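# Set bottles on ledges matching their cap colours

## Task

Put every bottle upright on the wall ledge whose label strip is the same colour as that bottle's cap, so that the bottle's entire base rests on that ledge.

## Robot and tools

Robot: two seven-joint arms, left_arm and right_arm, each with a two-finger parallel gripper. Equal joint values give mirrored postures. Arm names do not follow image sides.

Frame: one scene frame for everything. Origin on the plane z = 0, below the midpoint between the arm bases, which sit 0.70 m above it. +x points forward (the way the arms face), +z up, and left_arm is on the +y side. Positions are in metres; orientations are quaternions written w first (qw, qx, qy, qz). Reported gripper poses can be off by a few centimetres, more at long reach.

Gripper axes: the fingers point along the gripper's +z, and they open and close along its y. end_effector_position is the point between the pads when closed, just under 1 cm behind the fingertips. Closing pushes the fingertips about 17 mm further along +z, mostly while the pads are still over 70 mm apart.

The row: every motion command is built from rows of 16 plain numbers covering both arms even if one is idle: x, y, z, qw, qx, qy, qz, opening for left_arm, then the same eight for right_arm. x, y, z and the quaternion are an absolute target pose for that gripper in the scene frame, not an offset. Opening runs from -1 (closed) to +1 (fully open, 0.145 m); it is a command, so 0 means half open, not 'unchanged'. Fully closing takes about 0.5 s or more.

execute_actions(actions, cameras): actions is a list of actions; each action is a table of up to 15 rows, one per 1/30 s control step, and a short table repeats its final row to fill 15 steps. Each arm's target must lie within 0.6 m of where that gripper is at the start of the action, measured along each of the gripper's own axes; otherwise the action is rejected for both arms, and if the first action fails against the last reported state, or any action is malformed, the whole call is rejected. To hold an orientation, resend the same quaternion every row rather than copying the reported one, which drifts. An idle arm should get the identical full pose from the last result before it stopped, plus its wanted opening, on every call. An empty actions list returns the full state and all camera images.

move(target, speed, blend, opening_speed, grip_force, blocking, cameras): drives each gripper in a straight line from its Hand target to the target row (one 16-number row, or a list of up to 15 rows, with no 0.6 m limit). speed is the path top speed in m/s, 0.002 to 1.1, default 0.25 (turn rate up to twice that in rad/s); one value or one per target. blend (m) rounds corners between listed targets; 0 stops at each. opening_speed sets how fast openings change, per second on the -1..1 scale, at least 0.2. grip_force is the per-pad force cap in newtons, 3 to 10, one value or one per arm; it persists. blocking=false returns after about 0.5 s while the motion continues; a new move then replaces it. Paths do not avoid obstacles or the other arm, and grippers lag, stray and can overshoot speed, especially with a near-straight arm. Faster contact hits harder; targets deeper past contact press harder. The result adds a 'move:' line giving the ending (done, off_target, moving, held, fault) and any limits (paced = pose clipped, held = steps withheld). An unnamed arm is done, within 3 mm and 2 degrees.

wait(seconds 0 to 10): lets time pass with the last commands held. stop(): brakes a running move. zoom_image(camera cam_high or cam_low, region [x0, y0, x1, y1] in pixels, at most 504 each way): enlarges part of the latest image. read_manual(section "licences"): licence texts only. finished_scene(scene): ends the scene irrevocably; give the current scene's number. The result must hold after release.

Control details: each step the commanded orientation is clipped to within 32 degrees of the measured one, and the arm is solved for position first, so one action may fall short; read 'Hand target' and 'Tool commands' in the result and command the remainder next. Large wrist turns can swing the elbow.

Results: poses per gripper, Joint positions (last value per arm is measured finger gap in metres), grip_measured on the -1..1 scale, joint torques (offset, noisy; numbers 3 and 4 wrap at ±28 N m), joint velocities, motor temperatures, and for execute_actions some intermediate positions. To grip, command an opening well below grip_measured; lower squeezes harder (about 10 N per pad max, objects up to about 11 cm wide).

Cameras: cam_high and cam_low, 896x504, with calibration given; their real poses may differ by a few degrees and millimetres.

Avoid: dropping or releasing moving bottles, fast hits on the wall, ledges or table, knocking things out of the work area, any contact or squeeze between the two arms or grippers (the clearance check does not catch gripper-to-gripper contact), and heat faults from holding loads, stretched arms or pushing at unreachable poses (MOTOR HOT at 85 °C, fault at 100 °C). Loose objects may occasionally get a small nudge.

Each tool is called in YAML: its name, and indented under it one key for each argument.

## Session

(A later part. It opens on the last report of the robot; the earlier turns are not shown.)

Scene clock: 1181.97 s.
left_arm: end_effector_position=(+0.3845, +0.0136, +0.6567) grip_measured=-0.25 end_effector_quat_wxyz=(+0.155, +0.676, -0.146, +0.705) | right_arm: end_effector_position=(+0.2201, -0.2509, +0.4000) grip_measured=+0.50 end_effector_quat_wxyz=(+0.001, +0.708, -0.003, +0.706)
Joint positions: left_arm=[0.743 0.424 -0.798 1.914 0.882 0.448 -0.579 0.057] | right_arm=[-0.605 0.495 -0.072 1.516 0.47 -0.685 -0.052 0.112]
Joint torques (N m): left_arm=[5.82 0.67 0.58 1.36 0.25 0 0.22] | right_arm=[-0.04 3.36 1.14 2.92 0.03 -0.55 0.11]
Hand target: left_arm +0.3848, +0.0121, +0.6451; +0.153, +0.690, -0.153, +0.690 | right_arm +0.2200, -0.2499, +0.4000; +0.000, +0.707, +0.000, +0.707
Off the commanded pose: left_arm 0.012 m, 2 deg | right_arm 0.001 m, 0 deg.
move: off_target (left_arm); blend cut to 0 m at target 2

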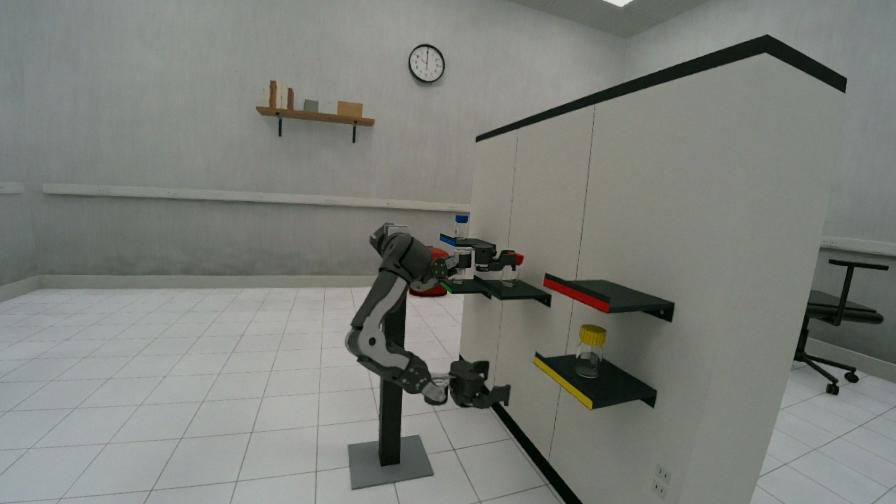

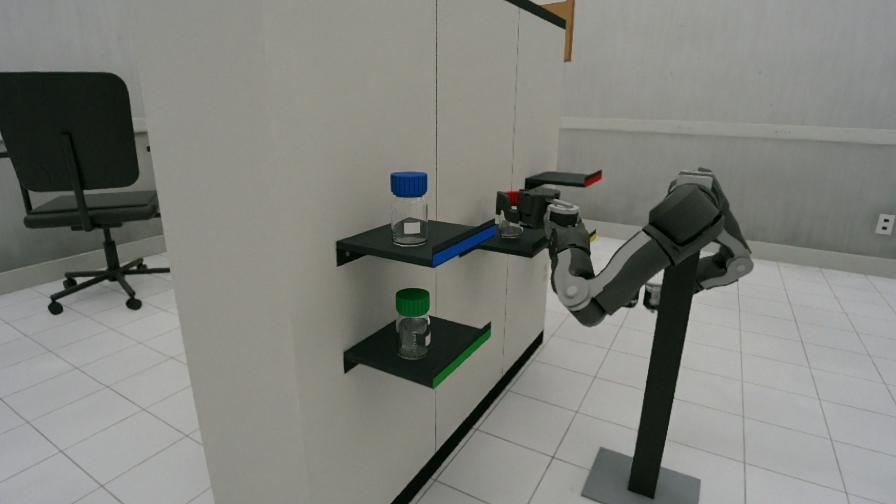

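move:
  target:
    - [0.385,0.012,0.665,0.1645,0.634,-0.1404,0.742,-0.7,0.22,-0.25,0.40,0,0.707,0,0.707,0.5]
  cameras: ["all"]
  speed: [0.06]

zoom_image:
  camera: "cam_low"
  region: [450, 160, 600, 270]

zoom_image:
  camera: "cam_high"
  region: [420, 210, 580, 320]

Scene clock: 1201.10 s.
left_arm: end_effector_position=(+0.3853, +0.0128, +0.6650) grip_measured=-0.25 end_effector_quat_wxyz=(+0.163, +0.637, -0.140, +0.741) | right_arm: end_effector_position=(+0.2201, -0.2509, +0.4000) grip_measured=+0.50 end_effector_quat_wxyz=(+0.001, +0.708, -0.003, +0.706)
Joint positions: left_arm=[0.739 0.435 -0.83 1.889 0.81 0.31 -0.547 0.057] | right_arm=[-0.605 0.495 -0.072 1.516 0.47 -0.685 -0.052 0.112]
Joint torques (N m): left_arm=[7.5 0.01 1.83 2.82 -0.29 -0.92 0.22] | right_arm=[-0.15 3.18 1.06 2.81 0.02 -0.57 0.12]
Hand target: left_arm +0.3850, +0.0121, +0.6649; +0.164, +0.634, -0.140, +0.742 | right_arm +0.2200, -0.2499, +0.4000; +0.000, +0.707, +0.000, +0.707
Off the commanded pose: left_arm 0.001 m, 0 deg | right_arm 0.001 m, 0 deg.
move: done

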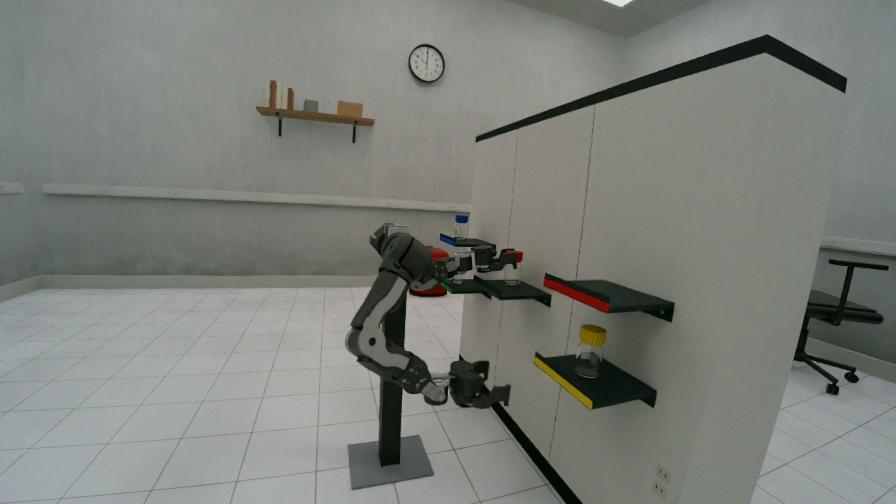

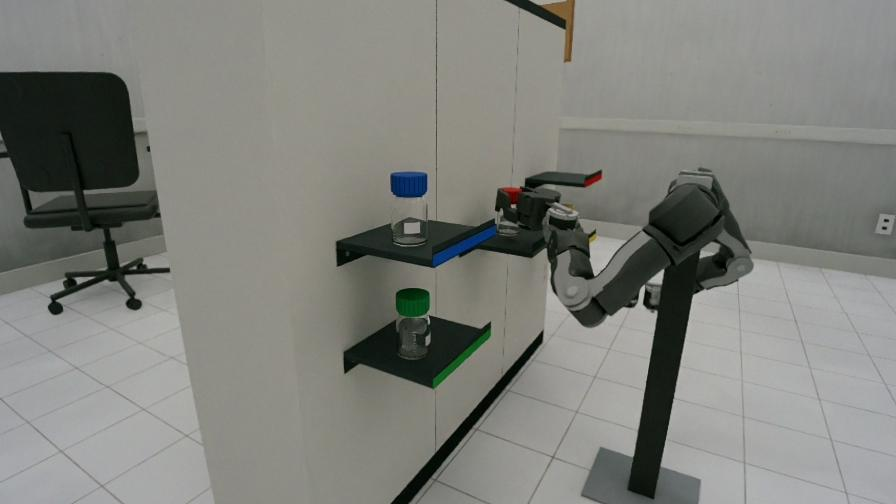

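Scaled by 3.360 from the camera's 896x504 image, which has a finer 1280x720 frame.

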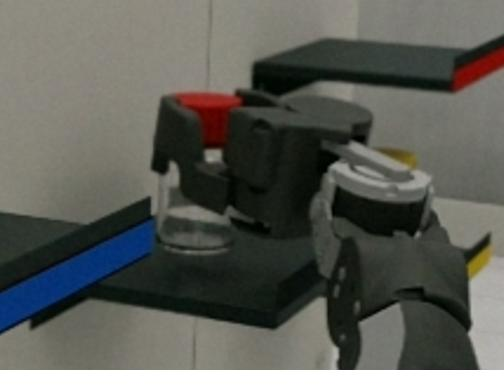

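Scaled by 3.150 from the camera's 896x504 image, which has a finer 1280x720 frame.

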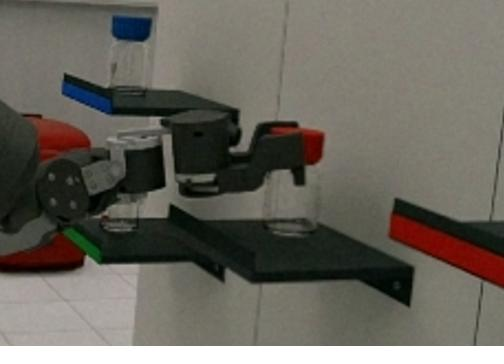

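move:
  target:
    - [0.385,0.012,0.650,0.1645,0.634,-0.1404,0.742,-0.7,0.22,-0.25,0.40,0,0.707,0,0.707,0.5]
  cameras: ["all"]
  speed: [0.025]

zoom_image:
  camera: "cam_low"
  region: [450, 160, 600, 270]

zoom_image:
  camera: "cam_high"
  region: [420, 210, 580, 320]

Scene clock: 1211.03 s.
left_arm: end_effector_position=(+0.3847, +0.0127, +0.6557) grip_measured=-0.25 end_effector_quat_wxyz=(+0.165, +0.628, -0.137, +0.748) | right_arm: end_effector_position=(+0.2201, -0.2509, +0.4000) grip_measured=+0.50 end_effector_quat_wxyz=(+0.001, +0.708, -0.003, +0.706)
Joint positions: left_arm=[0.709 0.443 -0.851 1.871 0.771 0.24 -0.533 0.057] | right_arm=[-0.605 0.495 -0.072 1.516 0.47 -0.685 -0.052 0.112]
Joint torques (N m): left_arm=[6.42 0.54 1.32 2.37 -0.05 -0.5 0.2] | right_arm=[-0.07 3.2 1.05 2.88 0.03 -0.56 0.11]
Hand target: left_arm +0.3850, +0.0121, +0.6501; +0.165, +0.634, -0.140, +0.742 | right_arm +0.2200, -0.2499, +0.4000; +0.000, +0.707, +0.000, +0.707
Off the commanded pose: left_arm 0.006 m, 1 deg | right_arm 0.001 m, 0 deg.
move: off_target (left_arm)

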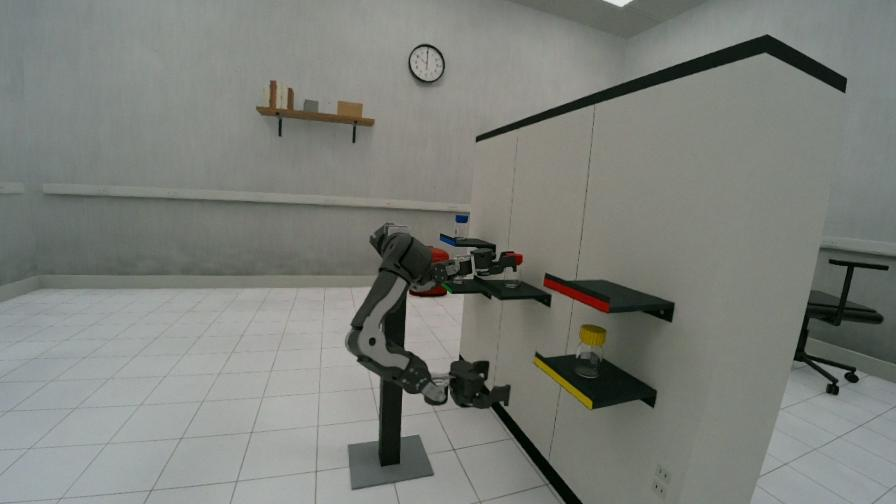

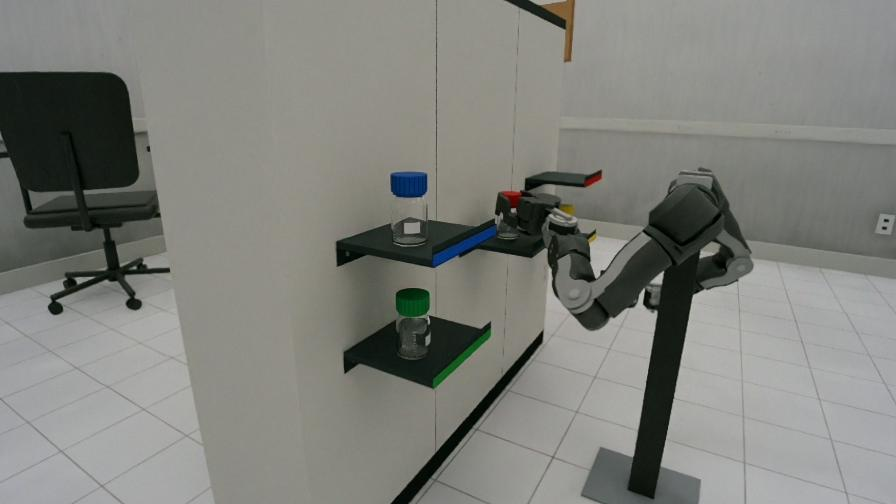

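Scaled by 3.360 from the camera's 896x504 image, which has a finer 1280x720 frame.

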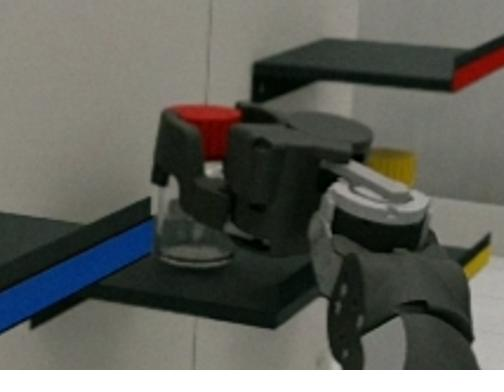

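Scaled by 3.150 from the camera's 896x504 image, which has a finer 1280x720 frame.

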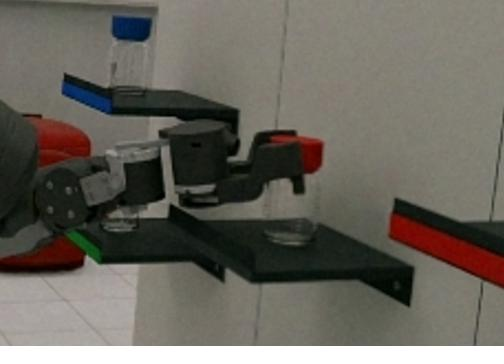

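move:
  target:
    - [0.385,0.012,0.6565,0.1645,0.634,-0.1404,0.742,-0.7,0.22,-0.25,0.40,0,0.707,0,0.707,0.5]
    - [0.385,0.012,0.6565,0.1645,0.634,-0.1404,0.742,0.3,0.22,-0.25,0.40,0,0.707,0,0.707,0.5]
    - [0.295,0.054,0.657,0.1645,0.634,-0.1404,0.742,0.3,0.22,-0.20,0.45,-0.062,0.704,0.062,0.704,0.5]
    - [0.25,0.25,0.60,0,0.707,0,0.707,0.4,0.24,-0.15,0.55,-0.108,0.699,0.108,0.699,0.5]
    - [0.25,0.28,0.5,0,0.707,0,0.707,0.4,0.29,-0.075,0.652,-0.153,0.690,0.153,0.690,0.5]
  cameras: ["all"]
  speed: [0.05,0.1,0.12,0.2,0.2]
  opening_speed: 0.6
  blend: [0,0,0.02,0.03,0]

zoom_image:
  camera: "cam_low"
  region: [450, 160, 600, 270]

zoom_image:
  camera: "cam_high"
  region: [420, 210, 580, 320]

Scene clock: 1229.67 s.
left_arm: end_effector_position=(+0.2504, +0.2798, +0.5010) grip_measured=+0.40 end_effector_quat_wxyz=(+0.000, +0.706, +0.001, +0.708) | right_arm: end_effector_position=(+0.2899, -0.0746, +0.6526) grip_measured=+0.50 end_effector_quat_wxyz=(-0.156, +0.688, +0.155, +0.692)
Joint positions: left_arm=[-0.736 1.301 -0.251 1.928 0.835 -0.787 -0.601 0.105] | right_arm=[0.164 0.508 -0.297 2.442 0.749 0.728 -0.363 0.112]
Joint torques (N m): left_arm=[1.49 4.23 1.66 2.06 -0.04 -0.58 0.24] | right_arm=[3.13 1.12 1.22 2.4 -0.06 -0.34 -0.14]
Hand target: left_arm +0.2500, +0.2800, +0.5000; +0.000, +0.707, +0.000, +0.707 | right_arm +0.2903, -0.0750, +0.6518; -0.154, +0.689, +0.154, +0.691
Off the commanded pose: left_arm 0.001 m, 0 deg | right_arm 0.001 m, 1 deg.
joint read past its limit (right arm) — joint 4 (elbow), upper limit, where the elbow is as bent as it goes.
joint sent to its limit (left arm) — joint 6 (wrist pitch), lower limit. The joint targets still meet the commanded pose.
joint sent to its limit (right arm) — joint 4 (elbow), upper limit, where the elbow is as bent as it goes. The joint targets still meet the commanded pose.
move: done; blend cut to 0 m at target 4

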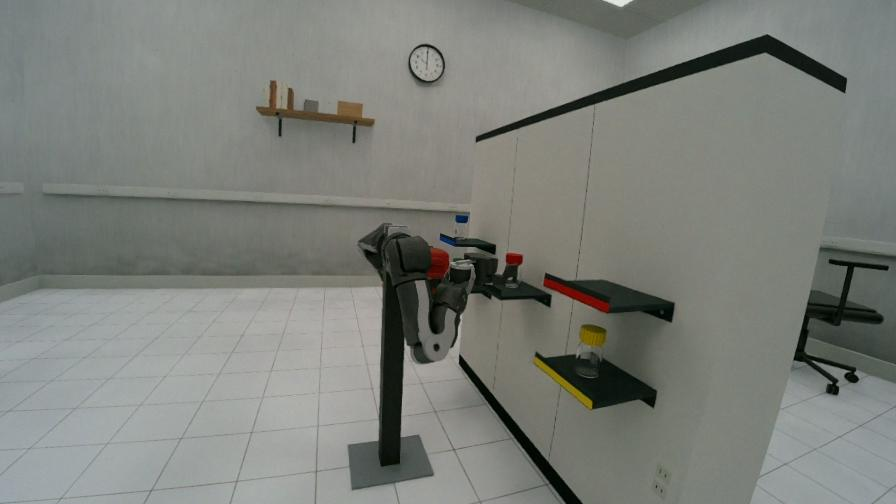

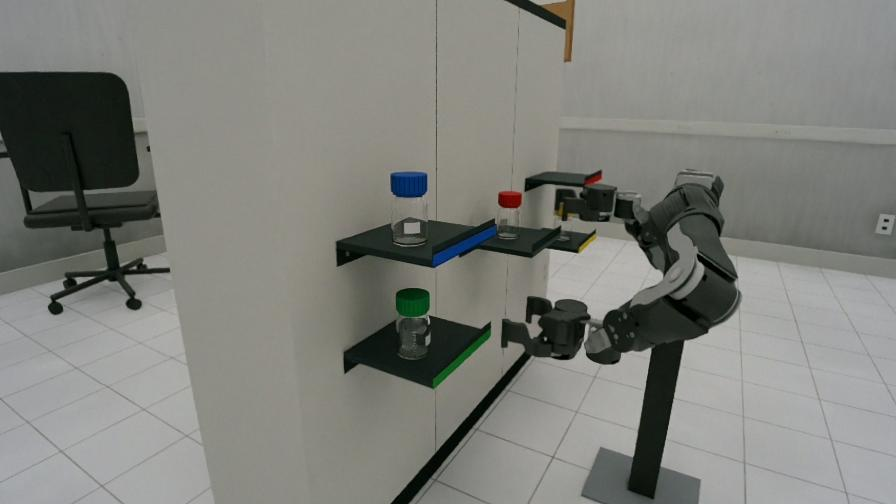

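Scaled by 3.360 from the camera's 896x504 image, which has a finer 1280x720 frame.

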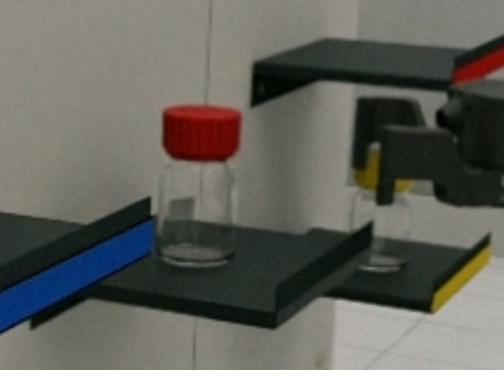

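Scaled by 3.150 from the camera's 896x504 image, which has a finer 1280x720 frame.

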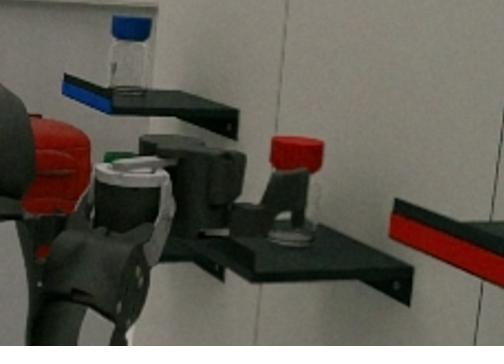

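move:
  target:
    - [0.25,0.28,0.5,0,0.707,0,0.707,0.4,0.393,-0.006,0.652,-0.153,0.690,0.153,0.690,0.5]
    - [0.25,0.28,0.5,0,0.707,0,0.707,0.4,0.393,-0.006,0.652,-0.153,0.690,0.153,0.690,-0.7]
    - [0.25,0.28,0.5,0,0.707,0,0.707,0.4,0.393,-0.006,0.702,-0.153,0.690,0.153,0.690,-0.7]
  cameras: ["all"]
  speed: [0.12,0.1,0.1]
  opening_speed: 0.6

zoom_image:
  camera: "cam_high"
  region: [420, 210, 580, 320]

Scene clock: 1248.57 s.
left_arm: end_effector_position=(+0.2504, +0.2798, +0.5010) grip_measured=+0.40 end_effector_quat_wxyz=(+0.000, +0.706, +0.001, +0.708) | right_arm: end_effector_position=(+0.3931, -0.0057, +0.7013) grip_measured=-0.24 end_effector_quat_wxyz=(-0.156, +0.691, +0.153, +0.689)
Joint positions: left_arm=[-0.736 1.301 -0.251 1.928 0.835 -0.787 -0.601 0.105] | right_arm=[0.813 0.21 -0.58 1.878 0.828 0.785 -0.512 0.058]
Joint torques (N m): left_arm=[1.49 4.23 1.66 2.04 -0.04 -0.57 0.24] | right_arm=[6.47 -0.25 1.66 2.67 -0.14 -0.34 -0.14]
Hand target: left_arm +0.2500, +0.2800, +0.5000; +0.000, +0.707, +0.000, +0.707 | right_arm +0.3929, -0.0059, +0.7020; -0.153, +0.690, +0.153, +0.690
Off the commanded pose: left_arm 0.001 m, 0 deg | right_arm 0.001 m, 0 deg.
joint sent to its limit (left arm) — joint 6 (wrist pitch), lower limit. The joint targets still meet the commanded pose.
joint sent to its limit (right arm) — joint 6 (wrist pitch), upper limit. The joint targets still meet the commanded pose.
move: done

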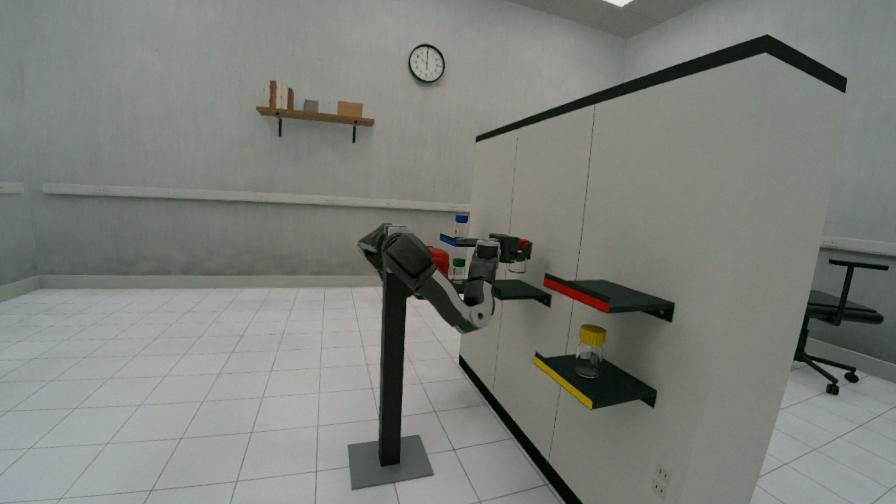

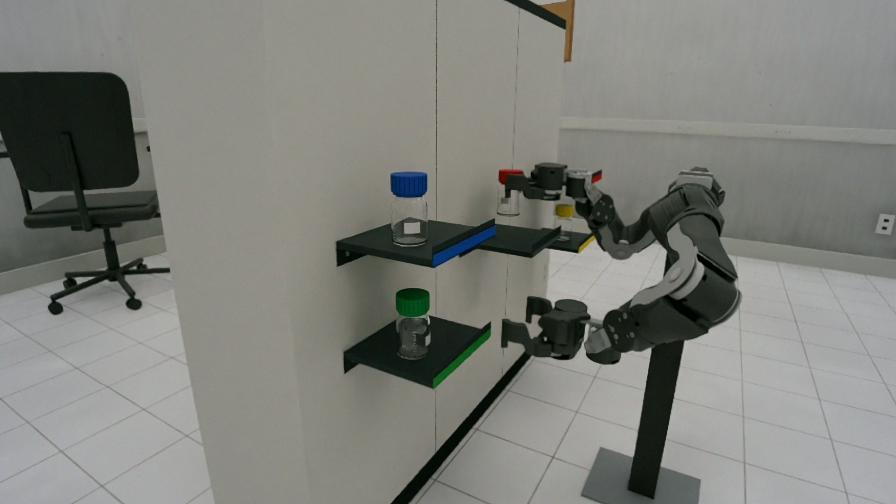

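Scaled by 3.150 from the camera's 896x504 image, which has a finer 1280x720 frame.

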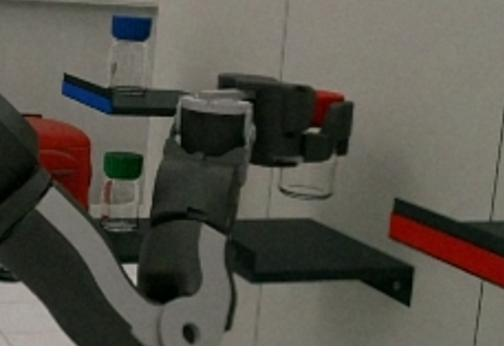

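move:
  target:
    - [0.25,0.28,0.5,0,0.707,0,0.707,0.4,0.30,-0.06,0.705,-0.153,0.690,0.153,0.690,-0.7]
    - [0.25,0.28,0.5,0,0.707,0,0.707,0.4,0.255,-0.21,0.72,-0.062,0.704,0.062,0.704,-0.7]
    - [0.25,0.28,0.5,0,0.707,0,0.707,0.4,0.235,-0.33,0.77,0,0.707,0,0.707,-0.7]
    - [0.25,0.28,0.5,0,0.707,0,0.707,0.4,0.235,-0.39,0.79,0,0.707,0,0.707,-0.7]
  cameras: ["all"]
  speed: 0.15
  blend: [0.03,0.05,0.05,0]

zoom_image:
  camera: "cam_high"
  region: [470, 200, 680, 350]

zoom_image:
  camera: "cam_low"
  region: [500, 120, 660, 240]

Scene clock: 1264.87 s.
left_arm: end_effector_position=(+0.2504, +0.2798, +0.5010) grip_measured=+0.40 end_effector_quat_wxyz=(+0.000, +0.706, +0.001, +0.708) | right_arm: end_effector_position=(+0.2358, -0.3910, +0.7875) grip_measured=-0.24 end_effector_quat_wxyz=(+0.002, +0.689, +0.001, +0.725)
Joint positions: left_arm=[-0.736 1.301 -0.251 1.928 0.835 -0.787 -0.601 0.105] | right_arm=[-0.706 1.089 1.563 1.855 1.359 0.785 0.284 0.058]
Joint torques (N m): left_arm=[1.49 4.23 1.66 2.06 -0.04 -0.57 0.24] | right_arm=[1.2 7 3.77 0.69 0.22 -0.37 0.18]
Hand target: left_arm +0.2500, +0.2800, +0.5000; +0.000, +0.707, +0.000, +0.707 | right_arm +0.2353, -0.3900, +0.7897; +0.001, +0.687, +0.004, +0.727
Off the commanded pose: left_arm 0.001 m, 0 deg | right_arm 0.003 m, 3 deg.
joint sent to its limit (left arm) — joint 6 (wrist pitch), lower limit. The joint targets still meet the commanded pose.
joint sent to its limit (right arm) — joint 3 (upper arm roll), upper limit; joint 6 (wrist pitch), upper limit. The joint targets are off in orientation, not in position.
move: off_target (right_arm); blend cut to 0.0316 m at target 3

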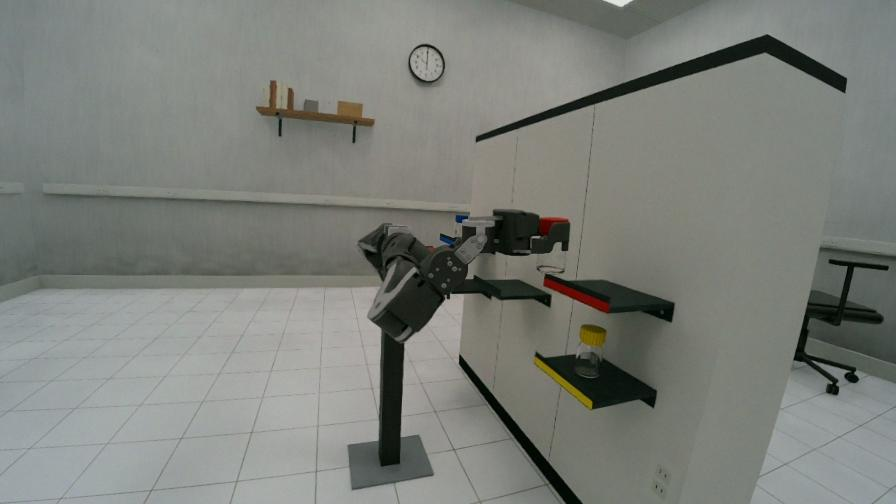

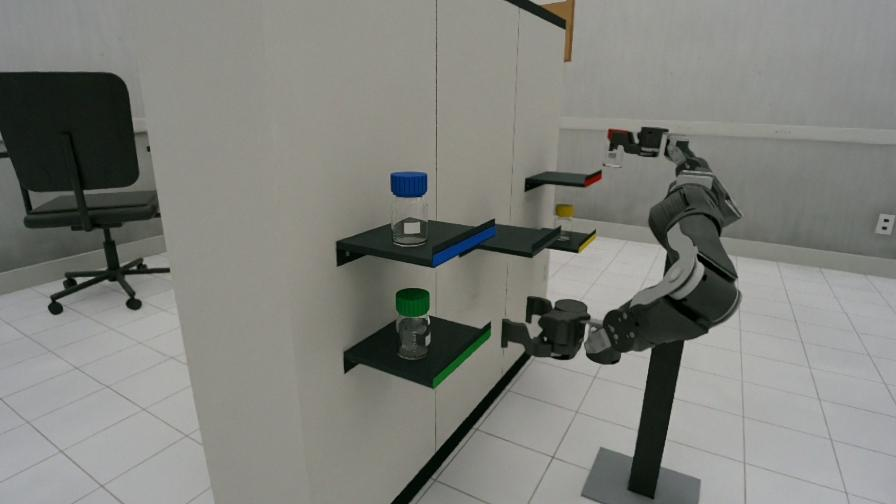

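Scaled by 2.400 from the camera's 896x504 image, which has a finer 1280x720 frame.

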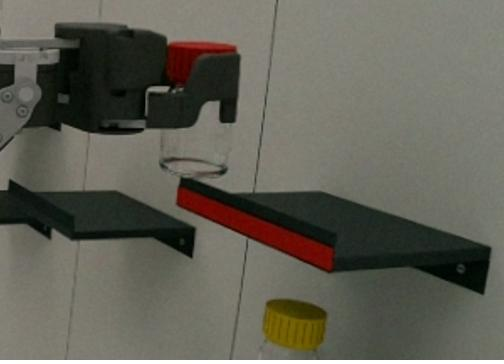

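Scaled by 3.150 from the camera's 896x504 image, which has a finer 1280x720 frame.

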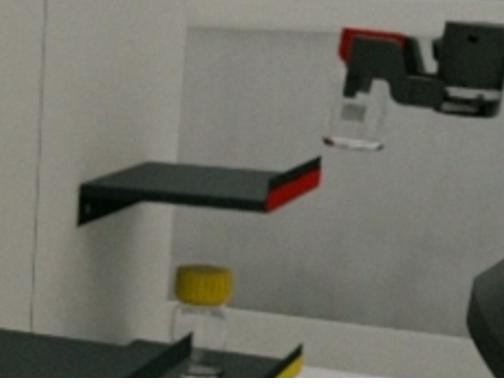

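move:
  target:
    - [0.25,0.28,0.5,0,0.707,0,0.707,0.4,0.37,-0.395,0.792,0,0.707,0,0.707,-0.7]
    - [0.25,0.28,0.5,0,0.707,0,0.707,0.4,0.37,-0.395,0.765,0,0.707,0,0.707,-0.7]
    - [0.25,0.28,0.5,0,0.707,0,0.707,0.4,0.37,-0.395,0.742,0,0.707,0,0.707,-0.7]
  cameras: ["all"]
  speed: [0.12,0.1,0.025]

zoom_image:
  camera: "cam_high"
  region: [470, 200, 680, 350]

zoom_image:
  camera: "cam_low"
  region: [500, 120, 660, 240]

Scene clock: 1276.90 s.
left_arm: end_effector_position=(+0.2504, +0.2798, +0.5010) grip_measured=+0.40 end_effector_quat_wxyz=(+0.000, +0.706, +0.001, +0.708) | right_arm: end_effector_position=(+0.3700, -0.3935, +0.7460) grip_measured=-0.24 end_effector_quat_wxyz=(-0.002, +0.703, +0.003, +0.711)
Joint positions: left_arm=[-0.736 1.301 -0.251 1.928 0.835 -0.787 -0.601 0.105] | right_arm=[-0.923 1.557 1.156 1.486 1.542 0.22 0.107 0.058]
Joint torques (N m): left_arm=[1.49 4.23 1.66 2.06 -0.03 -0.57 0.24] | right_arm=[2.57 4.47 3.54 0.62 0.17 -0.4 -0.14]
Hand target: left_arm +0.2500, +0.2800, +0.5000; +0.000, +0.707, +0.000, +0.707 | right_arm +0.3700, -0.3949, +0.7420; +0.000, +0.707, +0.000, +0.707
Off the commanded pose: left_arm 0.001 m, 0 deg | right_arm 0.004 m, 1 deg.
joint sent to its limit (left arm) — joint 6 (wrist pitch), lower limit. The joint targets still meet the commanded pose.
move: off_target (right_arm)

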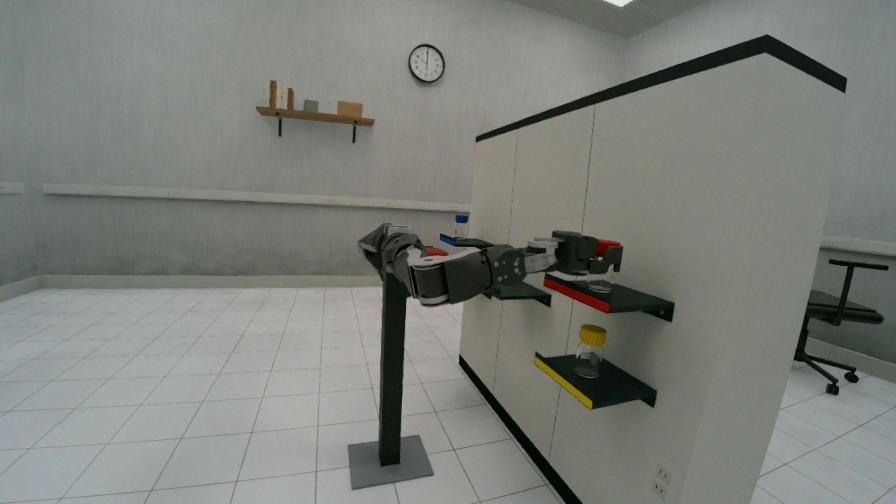

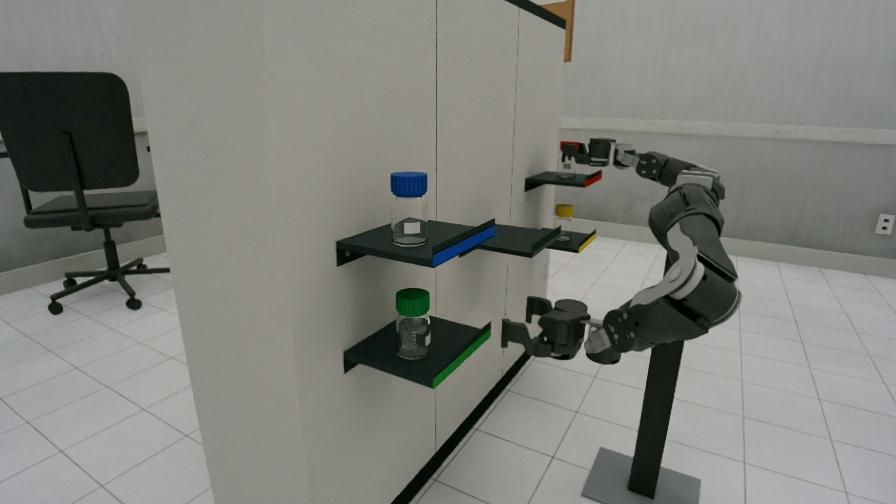

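Scaled by 2.400 from the camera's 896x504 image, which has a finer 1280x720 frame.

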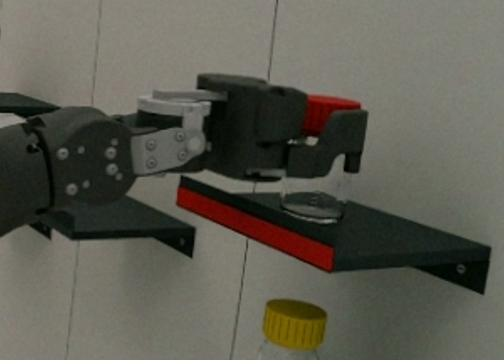

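Scaled by 3.150 from the camera's 896x504 image, which has a finer 1280x720 frame.

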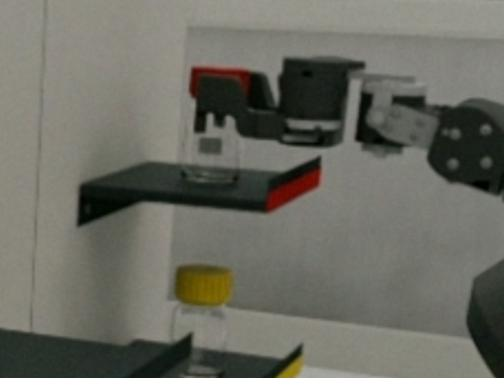

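move:
  target:
    - [0.25,0.28,0.5,0,0.707,0,0.707,0.4,0.37,-0.395,0.7475,0,0.707,0,0.707,-0.7]
    - [0.25,0.28,0.5,0,0.707,0,0.707,0.4,0.37,-0.395,0.7475,0,0.707,0,0.707,0.3]
    - [0.25,0.28,0.5,0,0.707,0,0.707,0.4,0.23,-0.395,0.755,0,0.707,0,0.707,0.3]
  cameras: ["all"]
  speed: [0.05,0.1,0.12]
  opening_speed: 0.6

zoom_image:
  camera: "cam_high"
  region: [470, 200, 680, 420]

zoom_image:
  camera: "cam_low"
  region: [340, 120, 640, 390]

Scene clock: 1290.77 s.
left_arm: end_effector_position=(+0.2504, +0.2798, +0.5010) grip_measured=+0.40 end_effector_quat_wxyz=(+0.000, +0.706, +0.001, +0.708) | right_arm: end_effector_position=(+0.2297, -0.3962, +0.7550) grip_measured=+0.30 end_effector_quat_wxyz=(+0.001, +0.706, -0.003, +0.708)
Joint positions: left_arm=[-0.736 1.301 -0.251 1.928 0.835 -0.787 -0.601 0.105] | right_arm=[-0.843 0.993 1.567 1.879 1.342 0.69 0.344 0.098]
Joint torques (N m): left_arm=[1.49 4.23 1.65 2.04 -0.04 -0.57 0.24] | right_arm=[0.3 5.82 3.38 0.98 0.21 -0.31 0.19]
Hand target: left_arm +0.2500, +0.2800, +0.5000; +0.000, +0.707, +0.000, +0.707 | right_arm +0.2300, -0.3950, +0.7549; +0.000, +0.707, +0.000, +0.707
Off the commanded pose: left_arm 0.001 m, 0 deg | right_arm 0.001 m, 0 deg.
joint sent to its limit (left arm) — joint 6 (wrist pitch), lower limit. The joint targets still meet the commanded pose.
joint sent to its limit (right arm) — joint 3 (upper arm roll), upper limit. The joint targets still meet the commanded pose.
move: done

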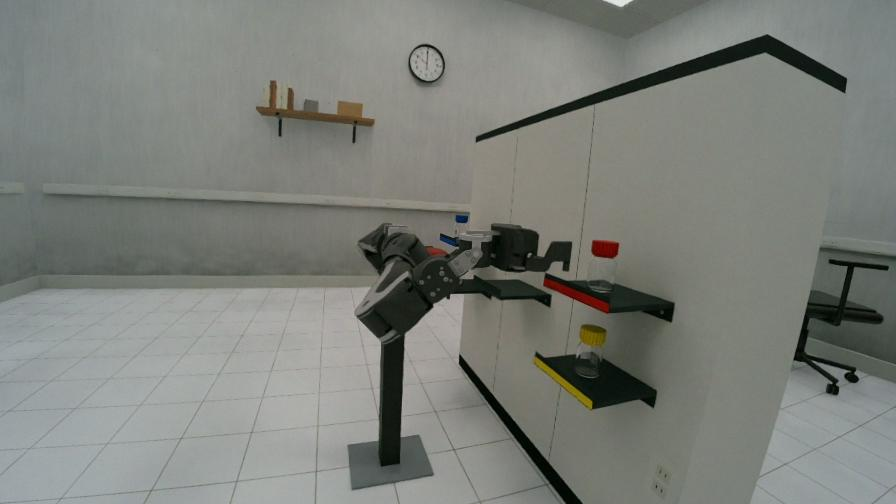

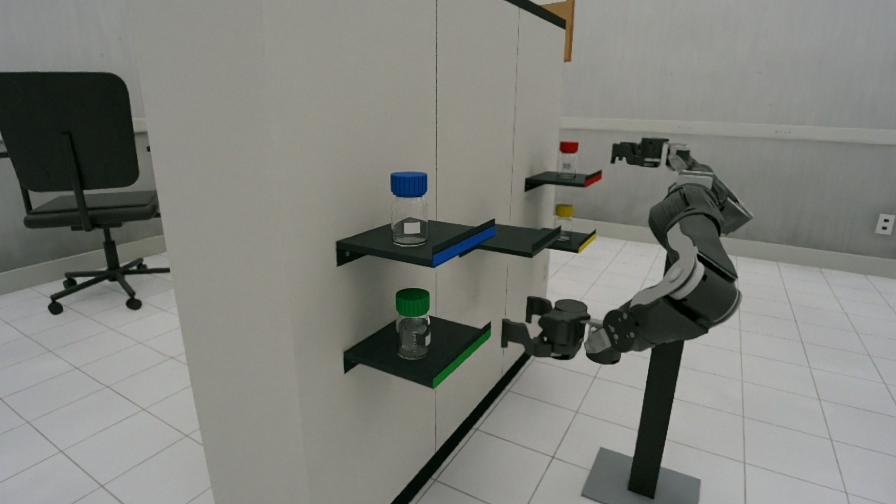

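Scaled by 2.291 from the camera's 896x504 image, which has a finer 1280x720 frame.

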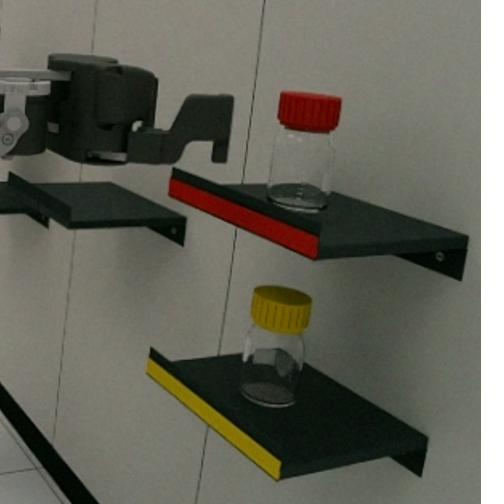

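Scaled by 1.680 from the camera's 896x504 image, which has a finer 1280x720 frame.

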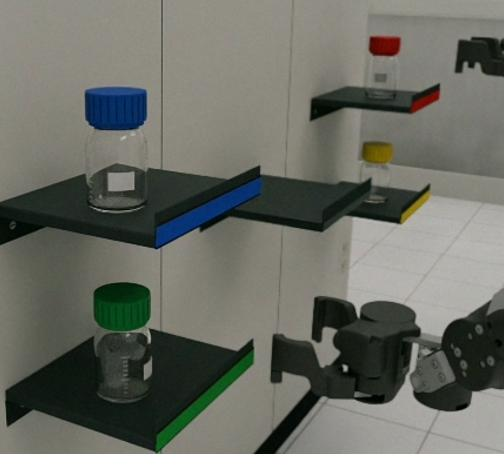

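finished_scene:
  scene: 1

The scene is finished: the task was done.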